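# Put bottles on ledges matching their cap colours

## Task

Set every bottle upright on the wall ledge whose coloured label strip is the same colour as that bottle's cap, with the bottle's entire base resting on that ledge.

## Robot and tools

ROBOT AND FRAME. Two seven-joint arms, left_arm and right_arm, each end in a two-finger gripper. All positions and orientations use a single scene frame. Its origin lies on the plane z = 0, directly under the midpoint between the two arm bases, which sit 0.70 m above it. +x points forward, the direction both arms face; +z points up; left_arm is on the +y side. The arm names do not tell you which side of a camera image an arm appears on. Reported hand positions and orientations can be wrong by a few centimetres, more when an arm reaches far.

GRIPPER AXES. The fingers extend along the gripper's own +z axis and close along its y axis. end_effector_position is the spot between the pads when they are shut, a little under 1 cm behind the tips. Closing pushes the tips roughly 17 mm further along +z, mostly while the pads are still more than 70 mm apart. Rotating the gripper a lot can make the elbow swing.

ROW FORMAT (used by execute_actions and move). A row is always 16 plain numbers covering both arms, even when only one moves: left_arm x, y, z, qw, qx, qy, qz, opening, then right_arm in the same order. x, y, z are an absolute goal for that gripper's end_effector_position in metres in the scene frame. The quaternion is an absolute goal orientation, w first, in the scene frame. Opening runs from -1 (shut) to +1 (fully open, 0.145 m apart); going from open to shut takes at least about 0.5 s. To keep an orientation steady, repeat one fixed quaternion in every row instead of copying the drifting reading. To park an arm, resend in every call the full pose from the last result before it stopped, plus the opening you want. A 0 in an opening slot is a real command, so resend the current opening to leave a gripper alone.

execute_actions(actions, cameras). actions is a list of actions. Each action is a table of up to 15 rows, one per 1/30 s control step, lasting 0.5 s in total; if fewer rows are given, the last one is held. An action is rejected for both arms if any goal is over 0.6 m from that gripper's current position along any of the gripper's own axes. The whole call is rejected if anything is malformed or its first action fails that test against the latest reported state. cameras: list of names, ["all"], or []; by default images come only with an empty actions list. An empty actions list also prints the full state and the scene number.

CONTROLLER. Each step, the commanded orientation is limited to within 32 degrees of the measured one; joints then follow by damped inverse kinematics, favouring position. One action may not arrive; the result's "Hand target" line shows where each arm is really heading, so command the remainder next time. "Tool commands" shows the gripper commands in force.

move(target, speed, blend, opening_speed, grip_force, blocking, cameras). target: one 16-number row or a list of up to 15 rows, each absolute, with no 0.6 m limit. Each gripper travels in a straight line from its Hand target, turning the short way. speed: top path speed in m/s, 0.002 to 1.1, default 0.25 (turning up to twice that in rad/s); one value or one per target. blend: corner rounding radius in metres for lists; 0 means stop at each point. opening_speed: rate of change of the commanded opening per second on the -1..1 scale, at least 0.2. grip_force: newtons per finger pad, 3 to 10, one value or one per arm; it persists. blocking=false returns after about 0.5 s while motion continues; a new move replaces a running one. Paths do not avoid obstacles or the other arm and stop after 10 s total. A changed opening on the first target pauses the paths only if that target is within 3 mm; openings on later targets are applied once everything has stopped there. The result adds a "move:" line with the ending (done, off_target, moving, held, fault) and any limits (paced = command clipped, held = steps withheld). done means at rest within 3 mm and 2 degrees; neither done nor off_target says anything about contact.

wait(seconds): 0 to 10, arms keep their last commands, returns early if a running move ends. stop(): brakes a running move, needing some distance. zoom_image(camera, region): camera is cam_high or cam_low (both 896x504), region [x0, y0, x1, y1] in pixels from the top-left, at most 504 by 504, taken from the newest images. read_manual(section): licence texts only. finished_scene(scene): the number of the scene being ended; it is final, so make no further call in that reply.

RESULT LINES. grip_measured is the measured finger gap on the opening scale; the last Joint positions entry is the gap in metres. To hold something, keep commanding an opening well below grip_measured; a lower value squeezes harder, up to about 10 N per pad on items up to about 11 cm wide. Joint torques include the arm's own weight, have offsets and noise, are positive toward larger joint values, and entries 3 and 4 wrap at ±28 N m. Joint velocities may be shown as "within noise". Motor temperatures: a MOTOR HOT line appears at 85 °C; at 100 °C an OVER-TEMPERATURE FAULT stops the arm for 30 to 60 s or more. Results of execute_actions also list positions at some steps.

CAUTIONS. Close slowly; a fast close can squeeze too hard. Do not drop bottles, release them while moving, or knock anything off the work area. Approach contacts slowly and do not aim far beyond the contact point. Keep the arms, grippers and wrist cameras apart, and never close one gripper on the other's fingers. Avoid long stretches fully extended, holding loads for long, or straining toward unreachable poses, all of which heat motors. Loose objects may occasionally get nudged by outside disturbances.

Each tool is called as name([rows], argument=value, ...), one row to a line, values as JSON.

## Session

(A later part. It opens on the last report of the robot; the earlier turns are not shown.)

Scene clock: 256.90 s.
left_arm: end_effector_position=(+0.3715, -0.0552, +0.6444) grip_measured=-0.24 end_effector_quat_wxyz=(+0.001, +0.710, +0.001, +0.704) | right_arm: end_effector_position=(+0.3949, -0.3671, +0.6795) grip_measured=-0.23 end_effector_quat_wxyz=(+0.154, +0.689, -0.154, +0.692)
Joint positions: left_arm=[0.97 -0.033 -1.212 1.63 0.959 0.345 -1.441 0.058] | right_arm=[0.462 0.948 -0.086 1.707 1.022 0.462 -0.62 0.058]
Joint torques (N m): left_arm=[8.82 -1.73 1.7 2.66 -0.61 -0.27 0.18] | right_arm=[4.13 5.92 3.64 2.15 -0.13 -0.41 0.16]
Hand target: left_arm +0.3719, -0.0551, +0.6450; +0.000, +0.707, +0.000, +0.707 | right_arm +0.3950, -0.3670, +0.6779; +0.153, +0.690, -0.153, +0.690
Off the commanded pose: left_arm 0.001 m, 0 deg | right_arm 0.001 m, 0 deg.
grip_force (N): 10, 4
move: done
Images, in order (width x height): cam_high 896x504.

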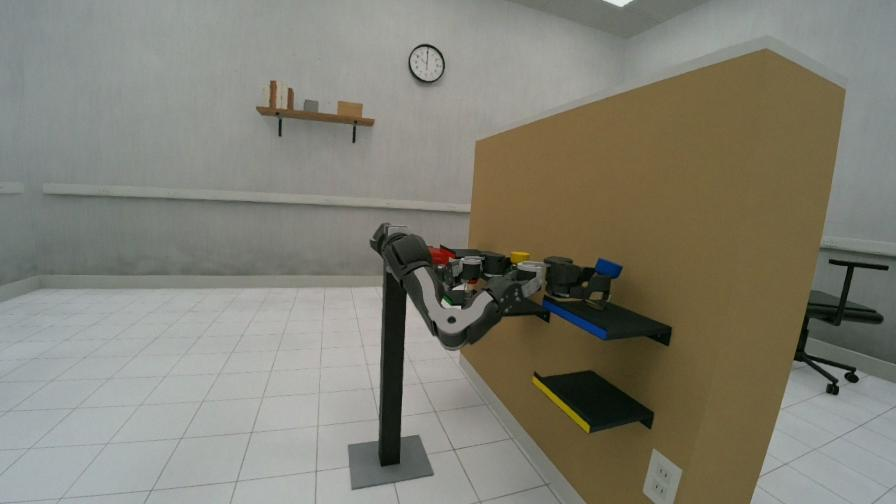

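move(target=[0.372,-0.055,0.645,0,0.707,0,0.707,-1,0.395,-0.367,0.671,0.153,0.69,-0.153,0.69,-1], speed=0.03, grip_force=[10,3], cameras=["cam_high"])

zoom_image(camera="cam_high", region=[540, 200, 680, 360])

Scene clock: 266.30 s.
left_arm: end_effector_position=(+0.3715, -0.0552, +0.6444) grip_measured=-0.24 end_effector_quat_wxyz=(+0.001, +0.710, +0.001, +0.704) | right_arm: end_effector_position=(+0.3942, -0.3673, +0.6785) grip_measured=-0.23 end_effector_quat_wxyz=(+0.154, +0.680, -0.155, +0.700)
Joint positions: left_arm=[0.97 -0.033 -1.212 1.63 0.959 0.345 -1.441 0.058] | right_arm=[0.442 0.95 -0.086 1.708 1.011 0.421 -0.615 0.058]
Joint torques (N m): left_arm=[8.82 -1.73 1.69 2.69 -0.6 -0.27 0.18] | right_arm=[3.2 5.47 2.76 1.5 0.03 -0.03 0.09]
Hand target: left_arm +0.3719, -0.0551, +0.6450; +0.000, +0.707, +0.000, +0.707 | right_arm +0.3949, -0.3670, +0.6711; +0.153, +0.690, -0.153, +0.690
Off the commanded pose: left_arm 0.001 m, 0 deg | right_arm 0.008 m, 2 deg.
grip_force (N): 10, 3
move: off_target (right_arm)
Images, in order (width x height): cam_high 896x504.

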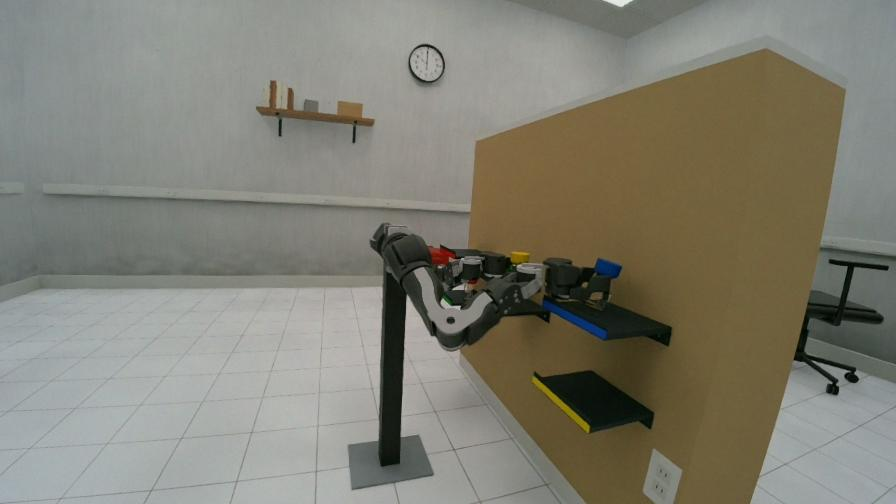

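Scaled by 3.150 from the camera's 896x504 image, which has a finer 1280x720 frame.

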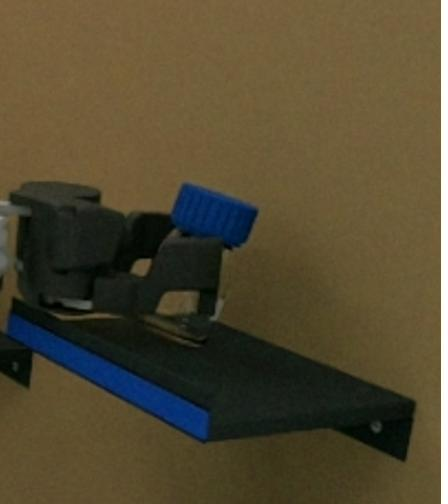

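move([
  [0.372,-0.055,0.645,0,0.707,0,0.707,-1,0.395,-0.367,0.679,0.153,0.69,-0.153,0.69,-0.35],
  [0.372,-0.055,0.645,0,0.707,0,0.707,-1,0.395,-0.367,0.679,0.153,0.69,-0.153,0.69,-0.1],
], speed=0.03, opening_speed=0.2, cameras=["cam_high"])

zoom_image(camera="cam_high", region=[540, 200, 680, 360])

Scene clock: 288.40 s.
left_arm: end_effector_position=(+0.3715, -0.0552, +0.6444) grip_measured=-0.24 end_effector_quat_wxyz=(+0.001, +0.710, +0.001, +0.704) | right_arm: end_effector_position=(+0.3949, -0.3670, +0.6794) grip_measured=-0.10 end_effector_quat_wxyz=(+0.153, +0.689, -0.153, +0.692)
Joint positions: left_arm=[0.97 -0.033 -1.212 1.63 0.959 0.345 -1.441 0.058] | right_arm=[0.461 0.952 -0.086 1.707 1.025 0.46 -0.616 0.068]
Joint torques (N m): left_arm=[8.82 -1.73 1.7 2.69 -0.6 -0.27 0.18] | right_arm=[5.21 5.39 3.36 2.21 -0.16 -0.25 -0.02]
Hand target: left_arm +0.3719, -0.0551, +0.6450; +0.000, +0.707, +0.000, +0.707 | right_arm +0.3950, -0.3670, +0.6789; +0.153, +0.690, -0.153, +0.690
Off the commanded pose: left_arm 0.001 m, 0 deg | right_arm 0.000 m, 0 deg.
grip_force (N): 10, 3
move: done
Images, in order (width x height): cam_high 896x504.

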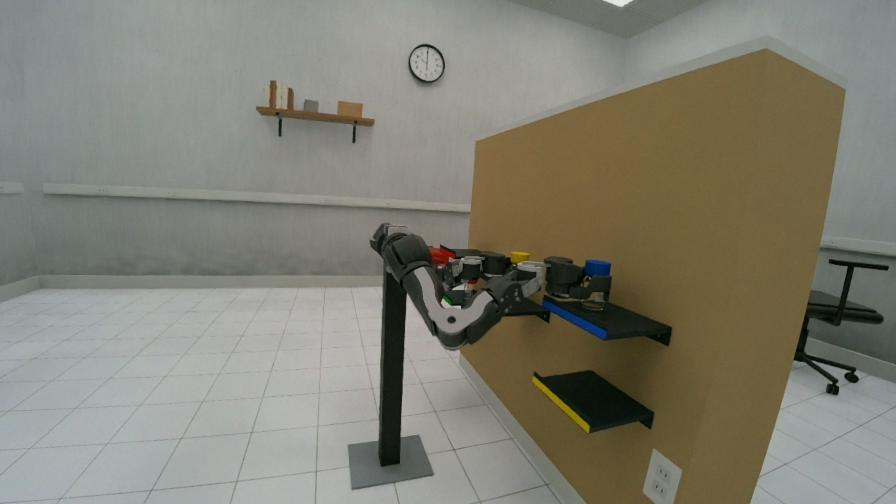

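Scaled by 3.150 from the camera's 896x504 image, which has a finer 1280x720 frame.

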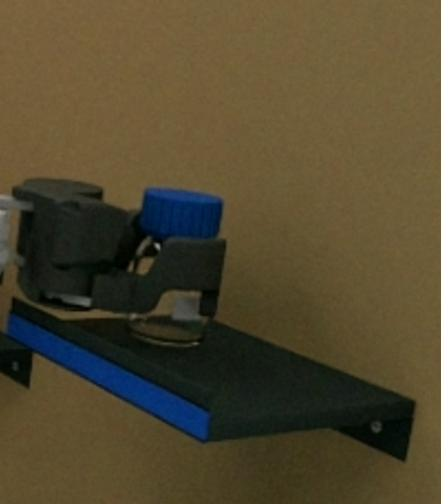

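move([
  [0.372,-0.055,0.645,0,0.707,0,0.707,-1,0.395,-0.367,0.68,0.153,0.69,-0.153,0.69,1],
  [0.372,-0.055,0.62,0,0.707,0,0.707,-1,0.35,-0.345,0.69,0.153,0.69,-0.153,0.69,1],
  [0.372,-0.055,0.62,0,0.707,0,0.707,-1,0.27,-0.30,0.70,0.153,0.69,-0.153,0.69,1],
], speed=[0.05,0.08,0.15], opening_speed=1.5, grip_force=[10,10], blend=[0,0.01,0], cameras=["all"])

zoom_image(camera="cam_high", region=[440, 210, 620, 350])

zoom_image(camera="cam_low", region=[470, 160, 590, 290])

Scene clock: 307.60 s.
left_arm: end_effector_position=(+0.3714, -0.0554, +0.6205) grip_measured=-0.24 end_effector_quat_wxyz=(+0.001, +0.709, +0.001, +0.705) | right_arm: end_effector_position=(+0.2741, -0.3023, +0.6995) grip_measured=+1.00 end_effector_quat_wxyz=(+0.147, +0.693, -0.148, +0.690)
Joint positions: left_arm=[0.945 -0.008 -1.285 1.597 0.936 0.248 -1.429 0.058] | right_arm=[-0.067 0.868 0.464 2.441 1.299 0.743 -0.99 0.145]
Joint torques (N m): left_arm=[8.32 -1.65 1.74 2.58 -0.59 -0.29 0.18] | right_arm=[1.86 5.13 3.11 1.26 -0.18 -0.28 0.17]
Hand target: left_arm +0.3720, -0.0550, +0.6200; +0.000, +0.707, +0.000, +0.707 | right_arm +0.2742, -0.3023, +0.7000; +0.146, +0.693, -0.147, +0.691
Off the commanded pose: left_arm 0.001 m, 0 deg | right_arm 0.005 m, 1 deg.
joint read past its limit (right arm) — joint 4 (elbow), upper limit, where the elbow is as bent as it goes.
joint sent to its limit (right arm) — joint 4 (elbow), upper limit, where the elbow is as bent as it goes. The joint targets are off in position, not in orientation.
move: off_target (right_arm)

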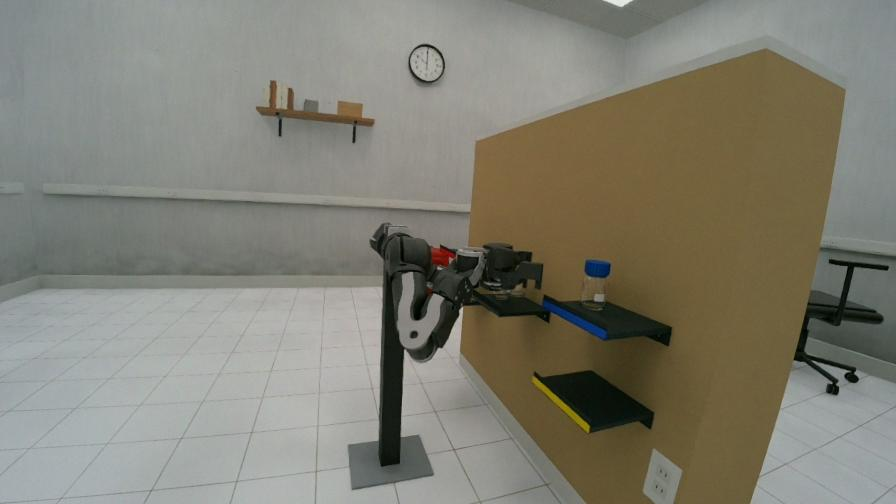

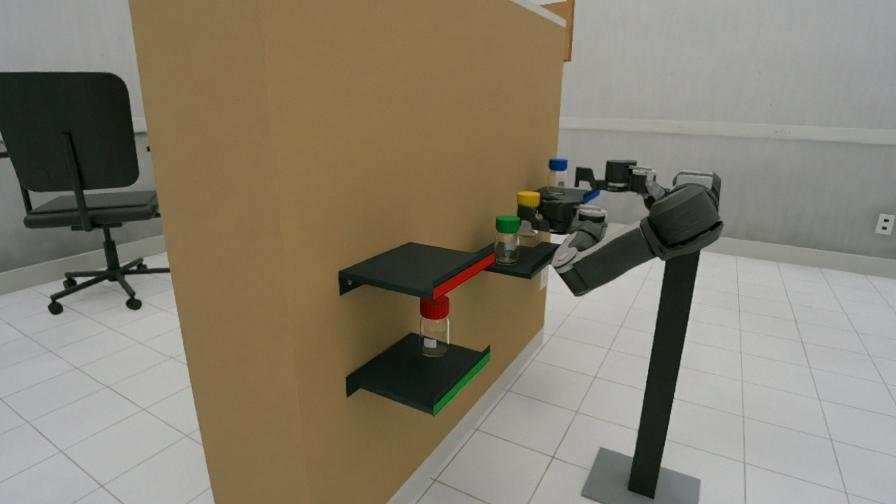

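Scaled by 2.800 from the camera's 896x504 image, which has a finer 1280x720 frame.

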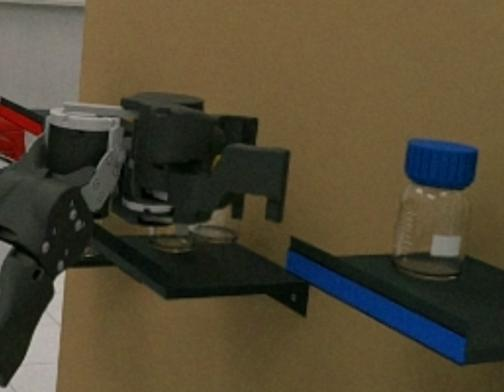

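Scaled by 3.877 from the camera's 896x504 image, which has a finer 1280x720 frame.

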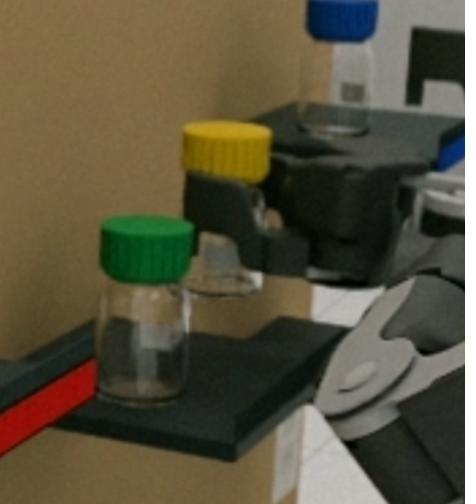

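move([
  [0.38,-0.056,0.59,0,0.707,0,0.707,-1,0.29,-0.30,0.73,0.153,0.69,-0.153,0.69,1],
  [0.38,-0.056,0.574,0,0.707,0,0.707,-1,0.29,-0.30,0.73,0.153,0.69,-0.153,0.69,1],
], speed=[0.06,0.03], cameras=["all"])

zoom_image(camera="cam_high", region=[440, 210, 620, 350])

zoom_image(camera="cam_low", region=[470, 160, 590, 290])

Scene clock: 331.77 s.
left_arm: end_effector_position=(+0.3801, -0.0562, +0.5789) grip_measured=-0.24 end_effector_quat_wxyz=(+0.001, +0.703, +0.003, +0.711) | right_arm: end_effector_position=(+0.2897, -0.3003, +0.7317) grip_measured=+1.00 end_effector_quat_wxyz=(+0.152, +0.688, -0.154, +0.693)
Joint positions: left_arm=[0.914 0.005 -1.393 1.462 0.888 0.063 -1.375 0.058] | right_arm=[0.254 0.975 0.278 2.365 1.491 0.783 -1.187 0.145]
Joint torques (N m): left_arm=[6.69 -1.7 1.66 2.32 -0.33 -0.31 0.26] | right_arm=[2.86 4.73 1.25 0.8 -0.21 -0.06 -0.16]
Hand target: left_arm +0.3800, -0.0560, +0.5740; +0.000, +0.707, +0.000, +0.707 | right_arm +0.2900, -0.3000, +0.7300; +0.153, +0.690, -0.153, +0.690
Off the commanded pose: left_arm 0.005 m, 1 deg | right_arm 0.002 m, 0 deg.
move: off_target (left_arm)

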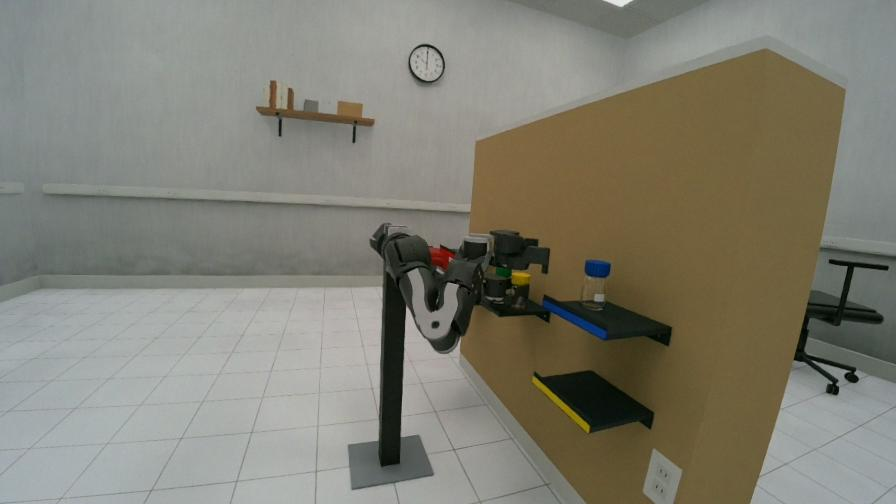

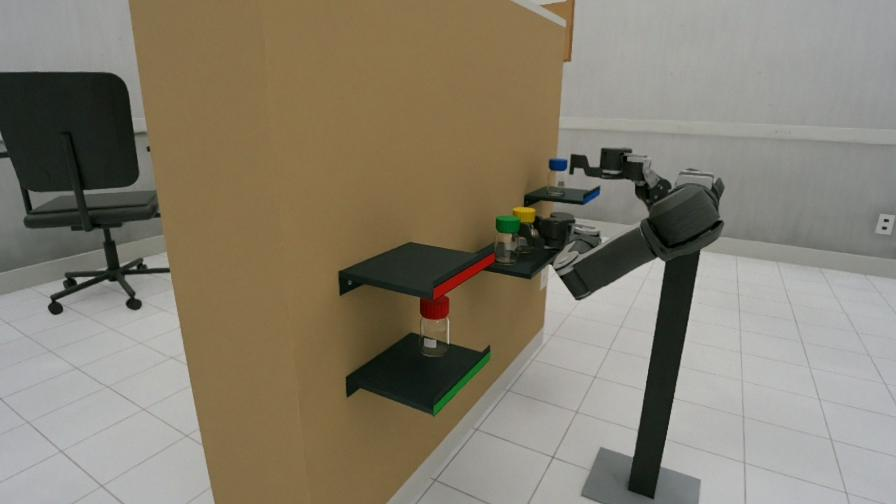

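Scaled by 2.800 from the camera's 896x504 image, which has a finer 1280x720 frame.

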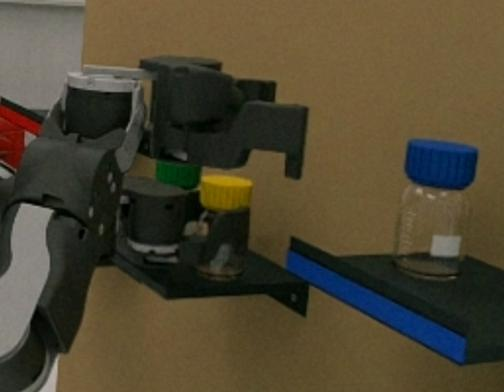

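Scaled by 3.877 from the camera's 896x504 image, which has a finer 1280x720 frame.

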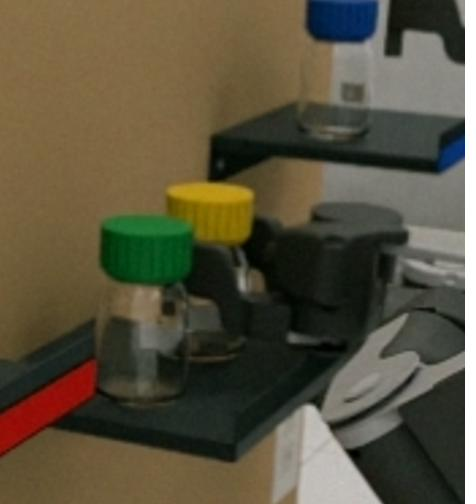

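move([
  [0.38,-0.056,0.579,0,0.707,0,0.707,0.15,0.29,-0.30,0.73,0.153,0.69,-0.153,0.69,1],
  [0.285,-0.056,0.58,0,0.707,0,0.707,0.15,0.27,-0.28,0.68,0.153,0.69,-0.153,0.69,1],
  [0.25,0.12,0.56,-0.08,0.702,0.08,0.702,0.15,0.26,-0.2,0.62,0.08,0.702,-0.08,0.702,1],
  [0.26,0.26,0.481,-0.153,0.69,0.153,0.69,1,0.27,-0.058,0.58,0,0.707,0,0.707,0.24],
], speed=[0.1,0.12,0.25,0.2], opening_speed=1.5, blend=[0,0,0.02,0], cameras=["all"])

zoom_image(camera="cam_high", region=[440, 210, 620, 350])

zoom_image(camera="cam_low", region=[400, 180, 620, 370])

Scene clock: 364.13 s.
left_arm: end_effector_position=(+0.2598, +0.2608, +0.4816) grip_measured=+1.00 end_effector_quat_wxyz=(-0.155, +0.689, +0.153, +0.691) | right_arm: end_effector_position=(+0.2699, -0.0577, +0.5800) grip_measured=+0.24 end_effector_quat_wxyz=(+0.000, +0.708, +0.002, +0.707)
Joint positions: left_arm=[0.098 1.071 -1.104 1.945 0.589 -0.534 -1.433 0.145] | right_arm=[0.051 0.353 -0.918 2.269 0.278 0.432 -1.057 0.093]
Joint torques (N m): left_arm=[3.28 3.84 1.31 3.48 -0.3 -0.23 0.22] | right_arm=[2.04 -0.83 1.02 3.51 -0.44 -0.29 -0.06]
Hand target: left_arm +0.2599, +0.2600, +0.4809; -0.153, +0.690, +0.153, +0.690 | right_arm +0.2700, -0.0580, +0.5801; +0.000, +0.707, +0.000, +0.707
Off the commanded pose: left_arm 0.001 m, 0 deg | right_arm 0.000 m, 0 deg.
move: done

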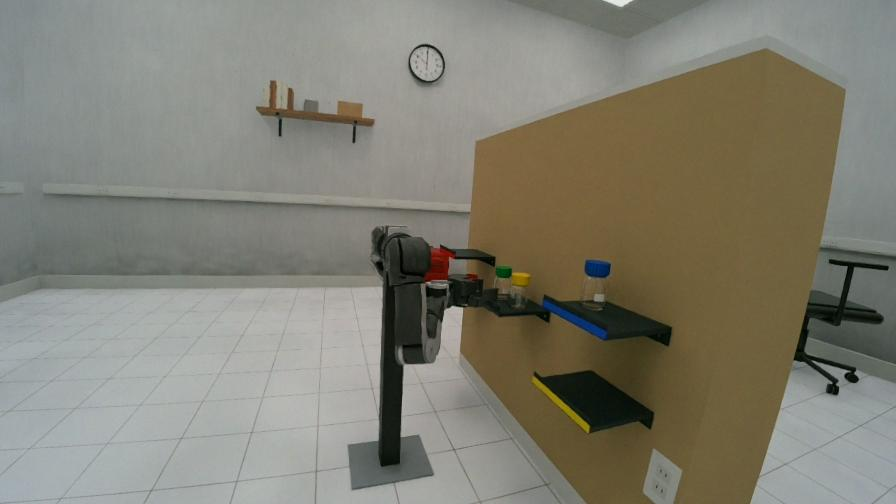

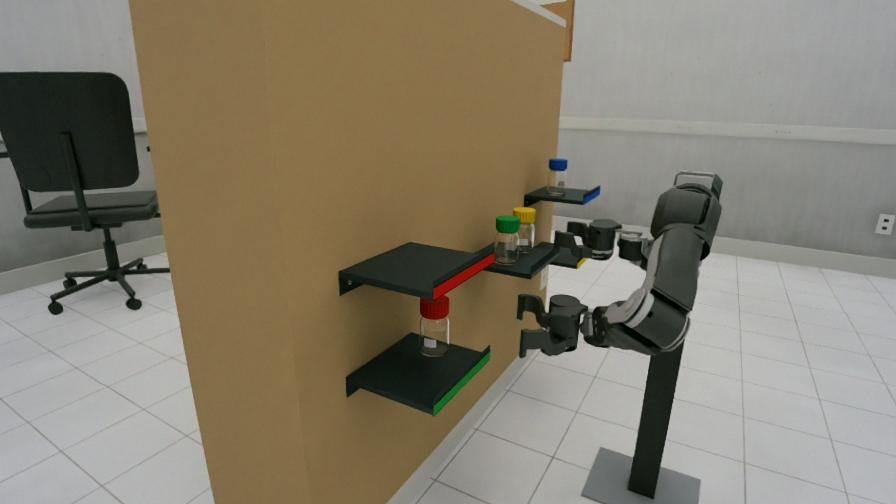

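Scaled by 2.800 from the camera's 896x504 image, which has a finer 1280x720 frame.

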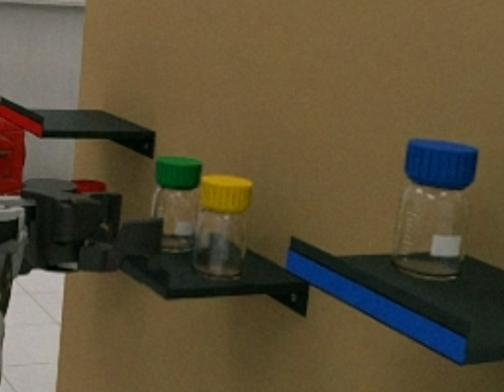

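Scaled by 2.291 from the camera's 896x504 image, which has a finer 1280x720 frame.

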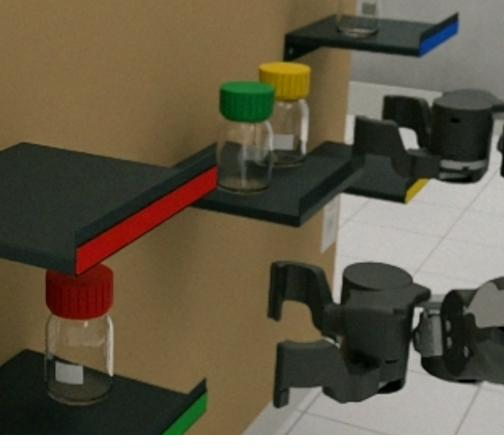

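move([
  [0.285,0.30,0.483,-0.153,0.69,0.153,0.69,1,0.33,-0.058,0.58,0,0.707,0,0.707,0.24],
  [0.384,0.347,0.483,-0.153,0.69,0.153,0.69,1,0.382,-0.058,0.58,0,0.707,0,0.707,0.24],
  [0.384,0.347,0.483,-0.153,0.69,0.153,0.69,-1,0.382,-0.058,0.58,0,0.707,0,0.707,-1],
], speed=0.12, opening_speed=1.8, blend=[0.005,0,0], cameras=["all"])

zoom_image(camera="cam_high", region=[440, 210, 620, 350])

zoom_image(camera="cam_low", region=[400, 180, 620, 370])

Scene clock: 382.17 s.
left_arm: end_effector_position=(+0.3843, +0.3483, +0.4857) grip_measured=-0.24 end_effector_quat_wxyz=(-0.154, +0.687, +0.155, +0.693) | right_arm: end_effector_position=(+0.3816, -0.0583, +0.5800) grip_measured=-0.28 end_effector_quat_wxyz=(+0.002, +0.707, +0.000, +0.707)
Joint positions: left_arm=[0.532 1 -1.095 1.342 1.135 -0.54 -0.771 0.058] | right_arm=[0.424 0.267 -0.762 1.834 0.511 0.367 -0.868 0.054]
Joint torques (N m): left_arm=[6.24 4.36 2.11 1.73 -0.14 -0.42 0.19] | right_arm=[5.16 -0.7 2.14 3.29 -0.28 -0.39 0.13]
Hand target: left_arm +0.3839, +0.3471, +0.4830; -0.153, +0.690, +0.153, +0.690 | right_arm +0.3820, -0.0580, +0.5800; +0.000, +0.707, +0.000, +0.707
Off the commanded pose: left_arm 0.003 m, 1 deg | right_arm 0.001 m, 0 deg.
move: done

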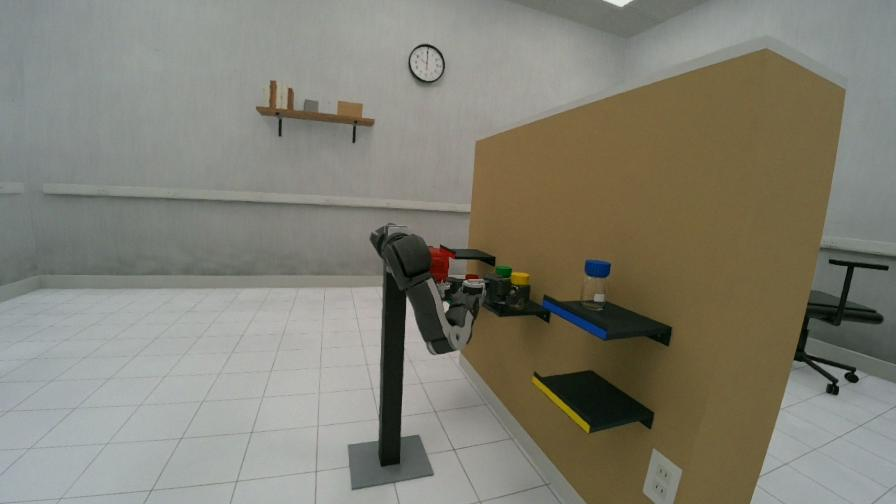

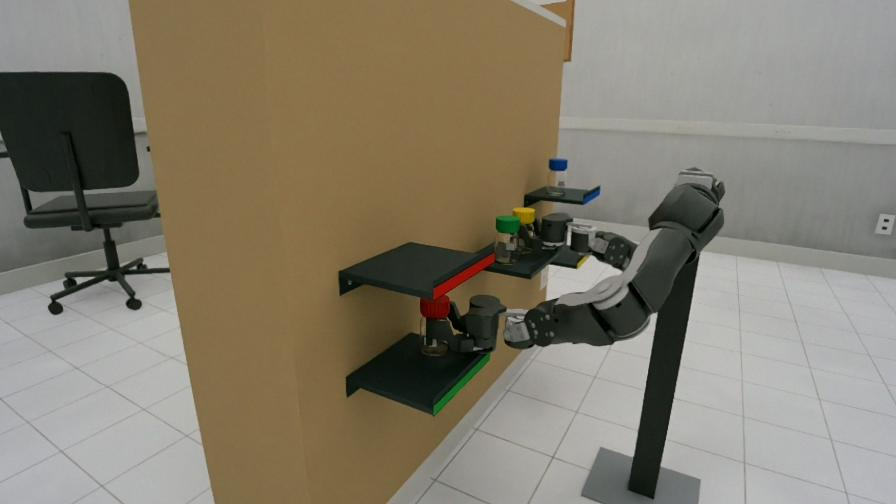

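Scaled by 2.800 from the camera's 896x504 image, which has a finer 1280x720 frame.

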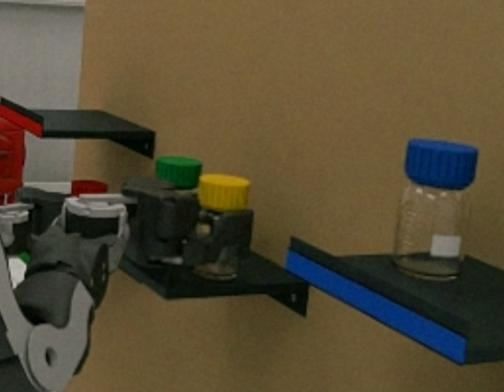

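Scaled by 2.291 from the camera's 896x504 image, which has a finer 1280x720 frame.

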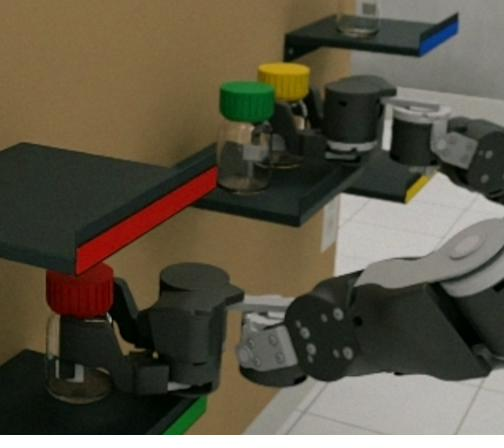

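move([
  [0.384,0.347,0.483,-0.153,0.69,0.153,0.69,-1,0.382,-0.058,0.58,0,0.707,0,0.707,0.1],
  [0.384,0.347,0.513,-0.153,0.69,0.153,0.69,-1,0.376,-0.058,0.58,0,0.707,0,0.707,0.1],
  [0.384,0.347,0.513,-0.153,0.69,0.153,0.69,-1,0.376,-0.058,0.58,0,0.707,0,0.707,-1],
], speed=0.08, opening_speed=1.8)

move([
  [0.384,0.347,0.515,-0.153,0.69,0.153,0.69,-1,0.376,-0.058,0.63,0,0.707,0,0.707,-1],
  [0.25,0.265,0.517,-0.153,0.69,0.153,0.69,-1,0.26,-0.07,0.63,0,0.707,0,0.707,-1],
], speed=0.12, blend=[0.005,0], cameras=["all"])

zoom_image(camera="cam_low", region=[400, 150, 700, 400])

zoom_image(camera="cam_high", region=[440, 210, 620, 350])

Scene clock: 401.77 s.
left_arm: end_effector_position=(+0.3838, +0.3460, +0.5107) grip_measured=-0.24 end_effector_quat_wxyz=(-0.152, +0.693, +0.151, +0.688) | right_arm: end_effector_position=(+0.3767, -0.0577, +0.5808) grip_measured=-0.25 end_effector_quat_wxyz=(-0.002, +0.706, +0.000, +0.708)
Joint positions: left_arm=[0.566 1.08 -1.088 1.466 1.168 -0.46 -0.8 0.058] | right_arm=[0.407 0.27 -0.762 1.858 0.505 0.367 -0.87 0.057]
Joint torques (N m): left_arm=[7.08 5.29 3.26 2.35 -0.31 -0.59 -0.05] | right_arm=[4.18 -0.49 1.72 4.05 -0.39 -0.18 -0.12]
Hand target: left_arm +0.3840, +0.3470, +0.5131; -0.153, +0.690, +0.153, +0.690 | right_arm +0.3760, -0.0580, +0.5801; +0.000, +0.707, +0.000, +0.707
Off the commanded pose: left_arm 0.003 m, 1 deg | right_arm 0.001 m, 0 deg.
move: done

Scene clock: 403.97 s.
left_arm: end_effector_position=(+0.2497, +0.2652, +0.5154) grip_measured=-0.24 end_effector_quat_wxyz=(-0.152, +0.693, +0.153, +0.688) | right_arm: end_effector_position=(+0.2608, -0.0685, +0.6277) grip_measured=-0.25 end_effector_quat_wxyz=(+0.011, +0.702, -0.006, +0.712)
Joint positions: left_arm=[0.115 1.223 -1.117 2.131 0.637 -0.509 -1.486 0.058] | right_arm=[0.157 0.304 -0.914 2.44 0.382 0.682 -1.186 0.057]
Joint torques (N m): left_arm=[3.31 4.15 1.83 3.81 -0.61 -0.07 -0.04] | right_arm=[2.65 -0.78 0.42 3.38 -0.63 -0.36 -0.14]
Hand target: left_arm +0.2500, +0.2651, +0.5171; -0.153, +0.690, +0.153, +0.690 | right_arm +0.2605, -0.0696, +0.6296; +0.011, +0.698, -0.011, +0.716
Off the commanded pose: left_arm 0.002 m, 0 deg | right_arm 0.003 m, 2 deg.
joint sent to its limit (right arm) — joint 4 (elbow), upper limit, where the elbow is as bent as it goes. The joint targets still meet the commanded pose.
move: done

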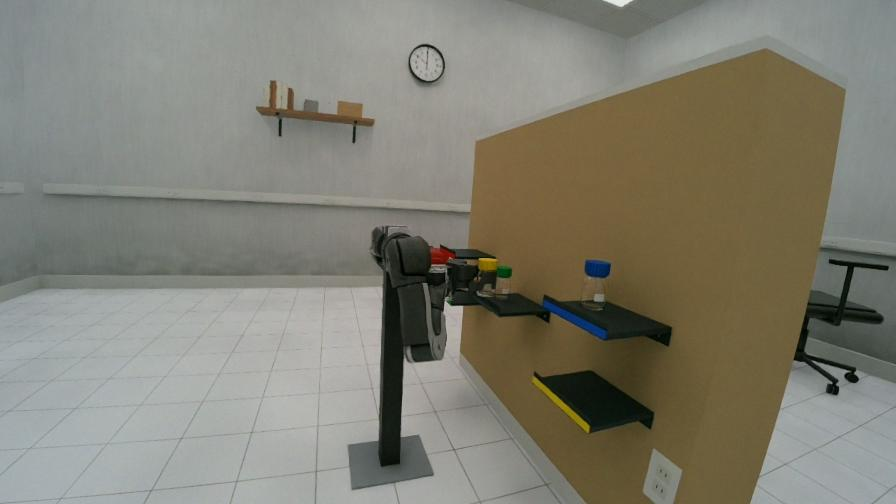

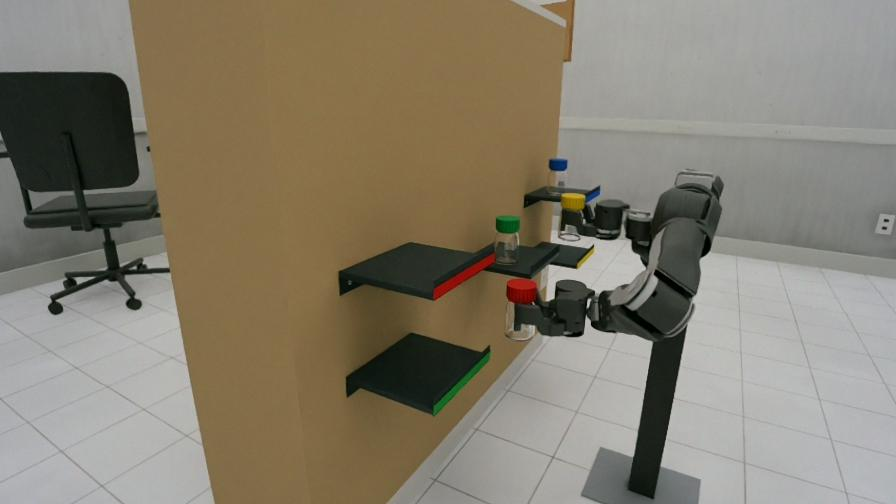

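Scaled by 1.680 from the camera's 896x504 image, which has a finer 1280x720 frame.

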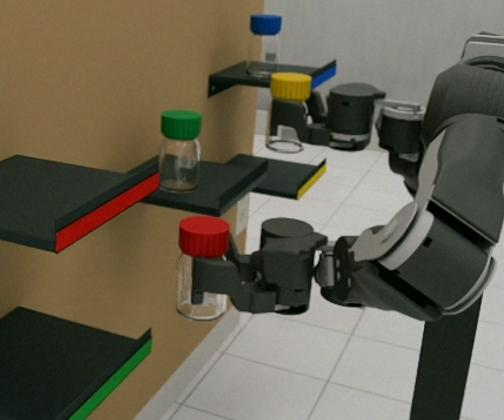

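Scaled by 2.800 from the camera's 896x504 image, which has a finer 1280x720 frame.

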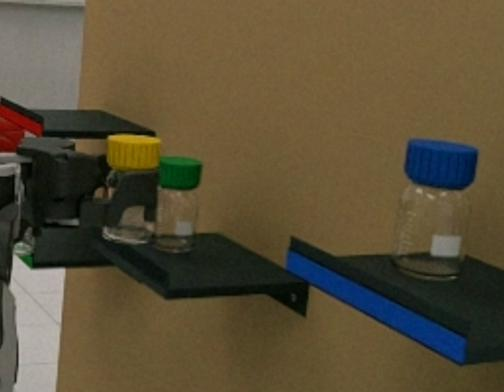

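move([
  [0.255,0.285,0.62,-0.153,0.69,0.153,0.69,-1,0.255,-0.16,0.57,0.08,0.702,-0.08,0.702,-1],
  [0.27,0.30,0.725,-0.153,0.69,0.153,0.69,-1,0.25,-0.26,0.517,0.153,0.69,-0.153,0.69,-1],
  [0.335,0.325,0.725,-0.153,0.69,0.153,0.69,-1,0.32,-0.315,0.517,0.153,0.69,-0.153,0.69,-1],
], speed=0.13, blend=[0.02,0.01,0], cameras=["all"])

zoom_image(camera="cam_low", region=[400, 150, 700, 400])

zoom_image(camera="cam_high", region=[440, 210, 680, 430])

Scene clock: 415.40 s.
left_arm: end_effector_position=(+0.3347, +0.3262, +0.7237) grip_measured=-0.24 end_effector_quat_wxyz=(-0.166, +0.681, +0.149, +0.697) | right_arm: end_effector_position=(+0.3197, -0.3170, +0.5168) grip_measured=-0.25 end_effector_quat_wxyz=(+0.156, +0.690, -0.157, +0.689)
Joint positions: left_arm=[0.912 1.519 -0.771 2.113 1.584 0.139 -1.029 0.058] | right_arm=[-0.13 0.977 -0.377 1.832 0.84 -0.267 -0.887 0.057]
Joint torques (N m): left_arm=[4.89 3.05 3.85 0.2 -0.27 -0.41 0.15] | right_arm=[2.91 5.13 2.61 3.08 -0.5 -0.32 0.19]
Hand target: left_arm +0.3351, +0.3250, +0.7248; -0.162, +0.680, +0.149, +0.699 | right_arm +0.3200, -0.3151, +0.5170; +0.153, +0.690, -0.153, +0.690
Off the commanded pose: left_arm 0.002 m, 2 deg | right_arm 0.002 m, 1 deg.
joint sent to its limit (left arm) — joint 5 (forearm roll), upper limit. The joint targets still meet the commanded pose.
move: done

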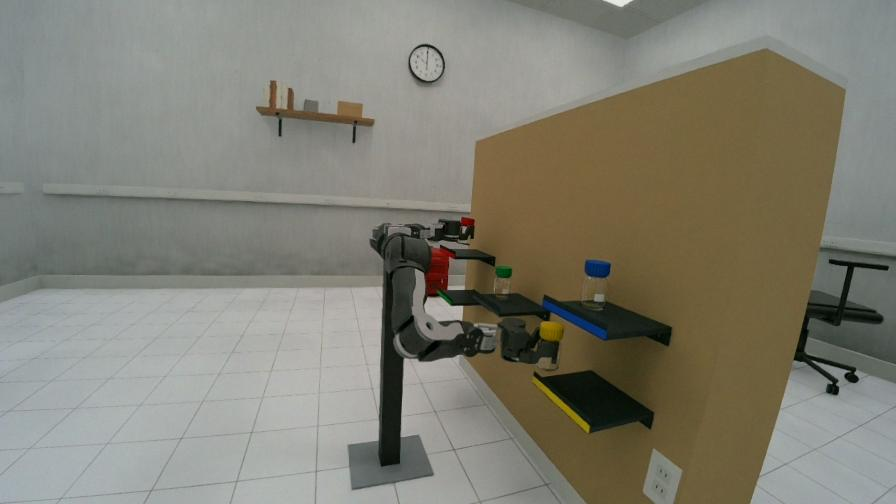

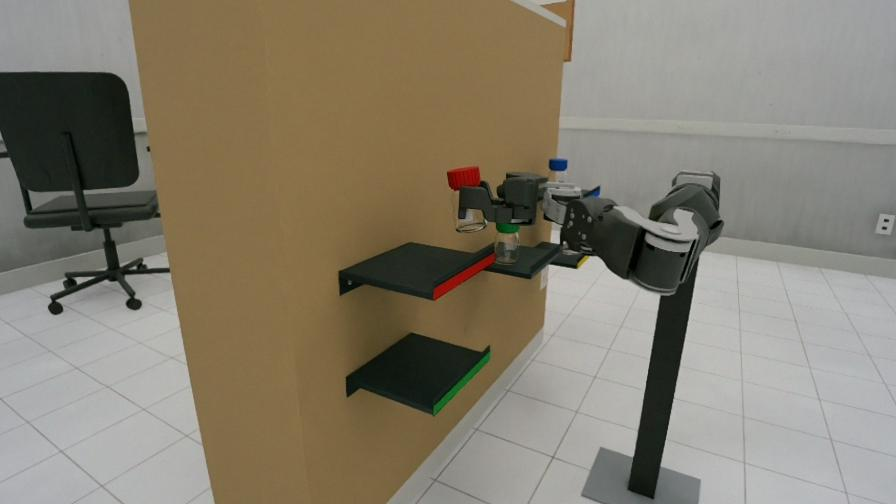

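Scaled by 1.680 from the camera's 896x504 image, which has a finer 1280x720 frame.

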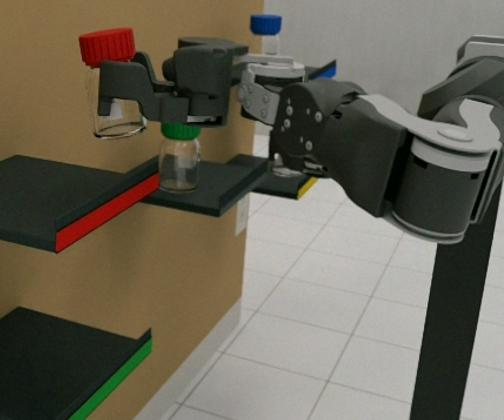

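Scaled by 2.100 from the camera's 896x504 image, which has a finer 1280x720 frame.

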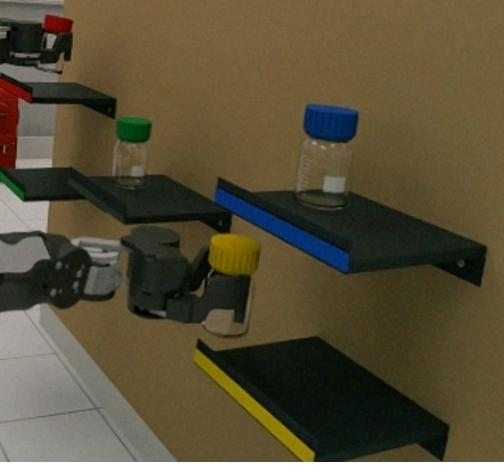

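move([
  [0.392,0.345,0.715,-0.153,0.69,0.153,0.69,-1,0.388,-0.348,0.517,0.153,0.69,-0.153,0.69,-1],
  [0.392,0.345,0.69,-0.153,0.69,0.153,0.69,-1,0.388,-0.348,0.49,0.153,0.69,-0.153,0.69,-1],
  [0.392,0.345,0.682,-0.153,0.69,0.153,0.69,-1,0.388,-0.348,0.481,0.153,0.69,-0.153,0.69,-1],
], speed=[0.1,0.05,0.03], blend=[0.002,0.002,0], cameras=["all"])

zoom_image(camera="cam_low", region=[400, 150, 600, 300])

zoom_image(camera="cam_high", region=[500, 260, 680, 430])

Scene clock: 428.33 s.
left_arm: end_effector_position=(+0.3916, +0.3457, +0.6815) grip_measured=-0.24 end_effector_quat_wxyz=(-0.154, +0.693, +0.155, +0.687) | right_arm: end_effector_position=(+0.3878, -0.3500, +0.4837) grip_measured=-0.25 end_effector_quat_wxyz=(+0.157, +0.688, -0.154, +0.692)
Joint positions: left_arm=[0.851 1.273 -0.778 1.787 1.405 0.138 -0.864 0.058] | right_arm=[0.232 0.788 -0.487 1.311 0.843 -0.3 -0.589 0.057]
Joint torques (N m): left_arm=[6.34 3.97 3.21 1.17 -0.49 -0.73 0.23] | right_arm=[4.39 4.07 2.5 2.24 -0.16 -0.38 0.24]
Hand target: left_arm +0.3920, +0.3450, +0.6820; -0.153, +0.690, +0.153, +0.690 | right_arm +0.3880, -0.3479, +0.4810; +0.153, +0.690, -0.153, +0.690
Off the commanded pose: left_arm 0.001 m, 0 deg | right_arm 0.003 m, 1 deg.
move: done

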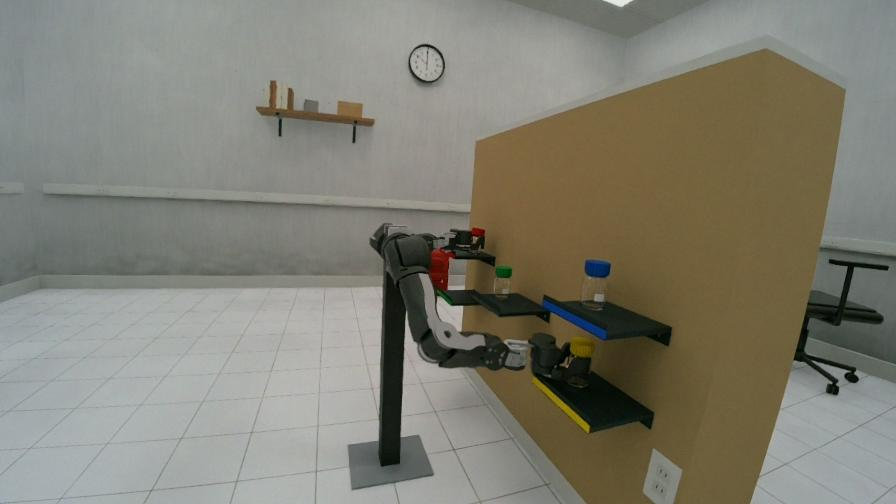

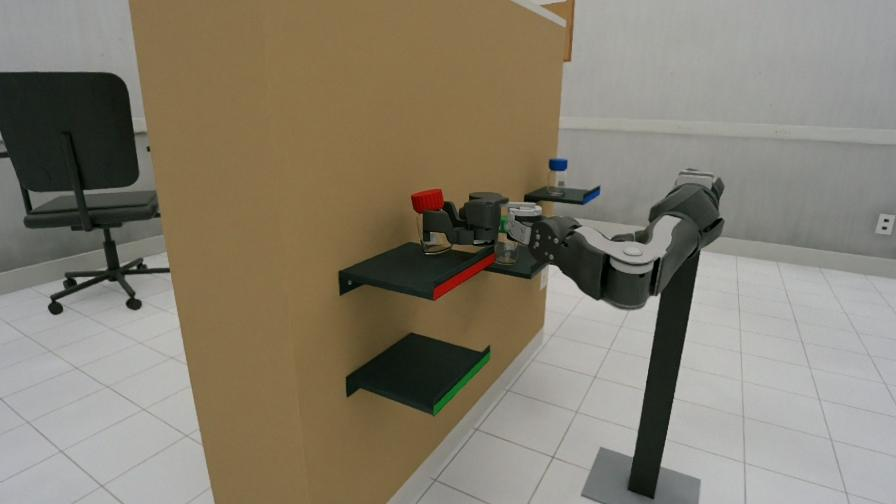

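Scaled by 2.520 from the camera's 896x504 image, which has a finer 1280x720 frame.

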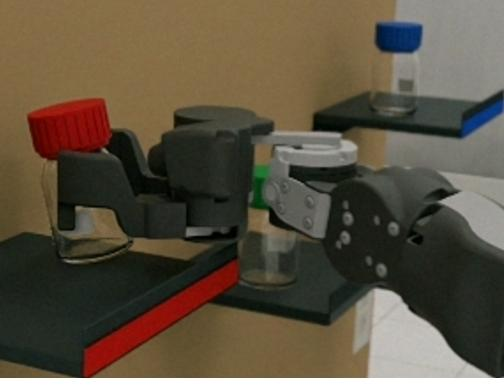

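Scaled by 2.800 from the camera's 896x504 image, which has a finer 1280x720 frame.

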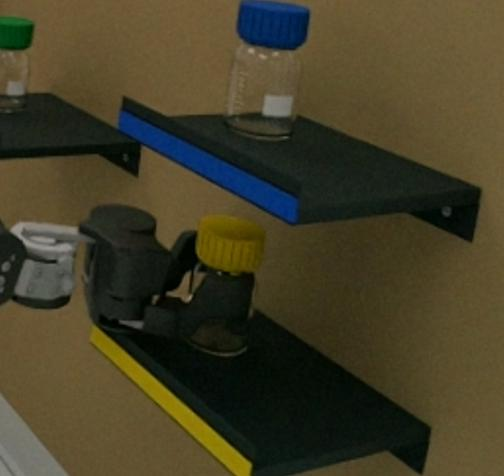

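move([
  [0.392,0.345,0.674,-0.153,0.69,0.153,0.69,-0.45,0.388,-0.348,0.481,0.153,0.69,-0.153,0.69,-0.45],
  [0.392,0.345,0.677,-0.153,0.69,0.153,0.69,-0.1,0.388,-0.348,0.481,0.153,0.69,-0.153,0.69,-0.1],
], speed=0.03, opening_speed=0.25, cameras=["all"])

zoom_image(camera="cam_low", region=[400, 150, 600, 300])

zoom_image(camera="cam_high", region=[500, 260, 680, 430])

Scene clock: 443.67 s.
left_arm: end_effector_position=(+0.3913, +0.3457, +0.6793) grip_measured=-0.10 end_effector_quat_wxyz=(-0.154, +0.687, +0.155, +0.693) | right_arm: end_effector_position=(+0.3880, -0.3492, +0.4831) grip_measured=-0.10 end_effector_quat_wxyz=(+0.155, +0.688, -0.154, +0.692)
Joint positions: left_arm=[0.832 1.273 -0.778 1.787 1.387 0.109 -0.861 0.068] | right_arm=[0.232 0.786 -0.487 1.31 0.843 -0.3 -0.586 0.068]
Joint torques (N m): left_arm=[6.4 3.71 2.97 0.85 -0.21 -0.37 0.19] | right_arm=[4.23 4.44 2.76 2.47 -0.17 -0.41 0.14]
Hand target: left_arm +0.3920, +0.3450, +0.6770; -0.153, +0.690, +0.153, +0.690 | right_arm +0.3880, -0.3479, +0.4809; +0.153, +0.690, -0.153, +0.690
Off the commanded pose: left_arm 0.002 m, 1 deg | right_arm 0.002 m, 0 deg.
move: done; target 2's new opening was sent with left_arm's hand 0.004 m and 1 deg from that target

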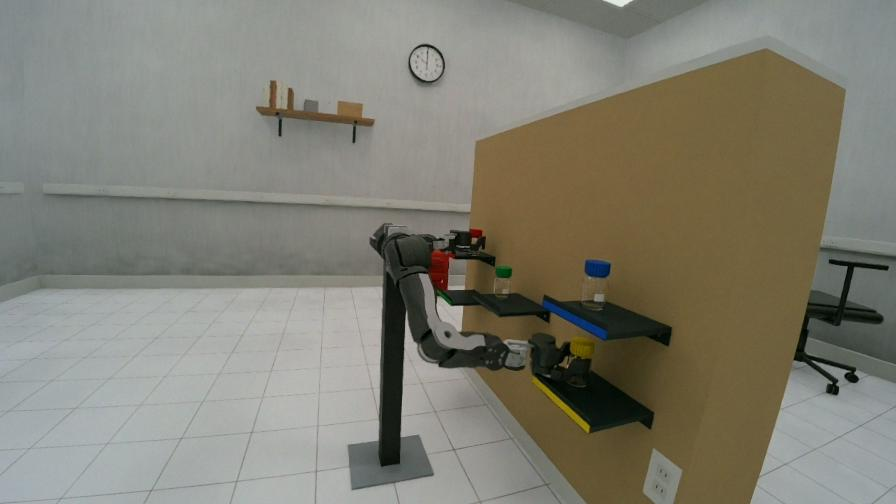

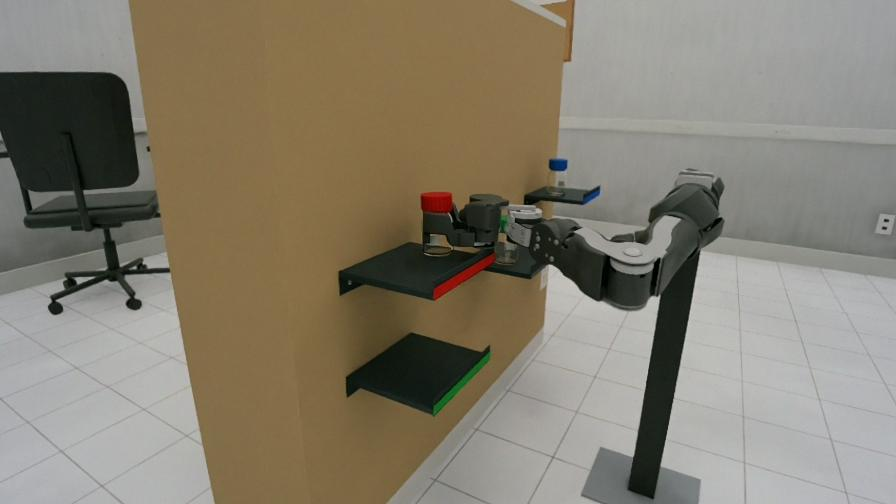

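Scaled by 2.520 from the camera's 896x504 image, which has a finer 1280x720 frame.

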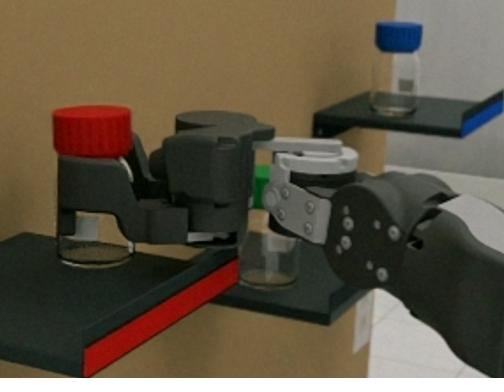

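Scaled by 2.800 from the camera's 896x504 image, which has a finer 1280x720 frame.

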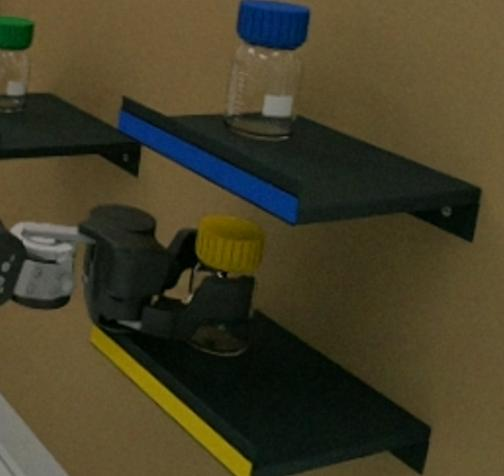

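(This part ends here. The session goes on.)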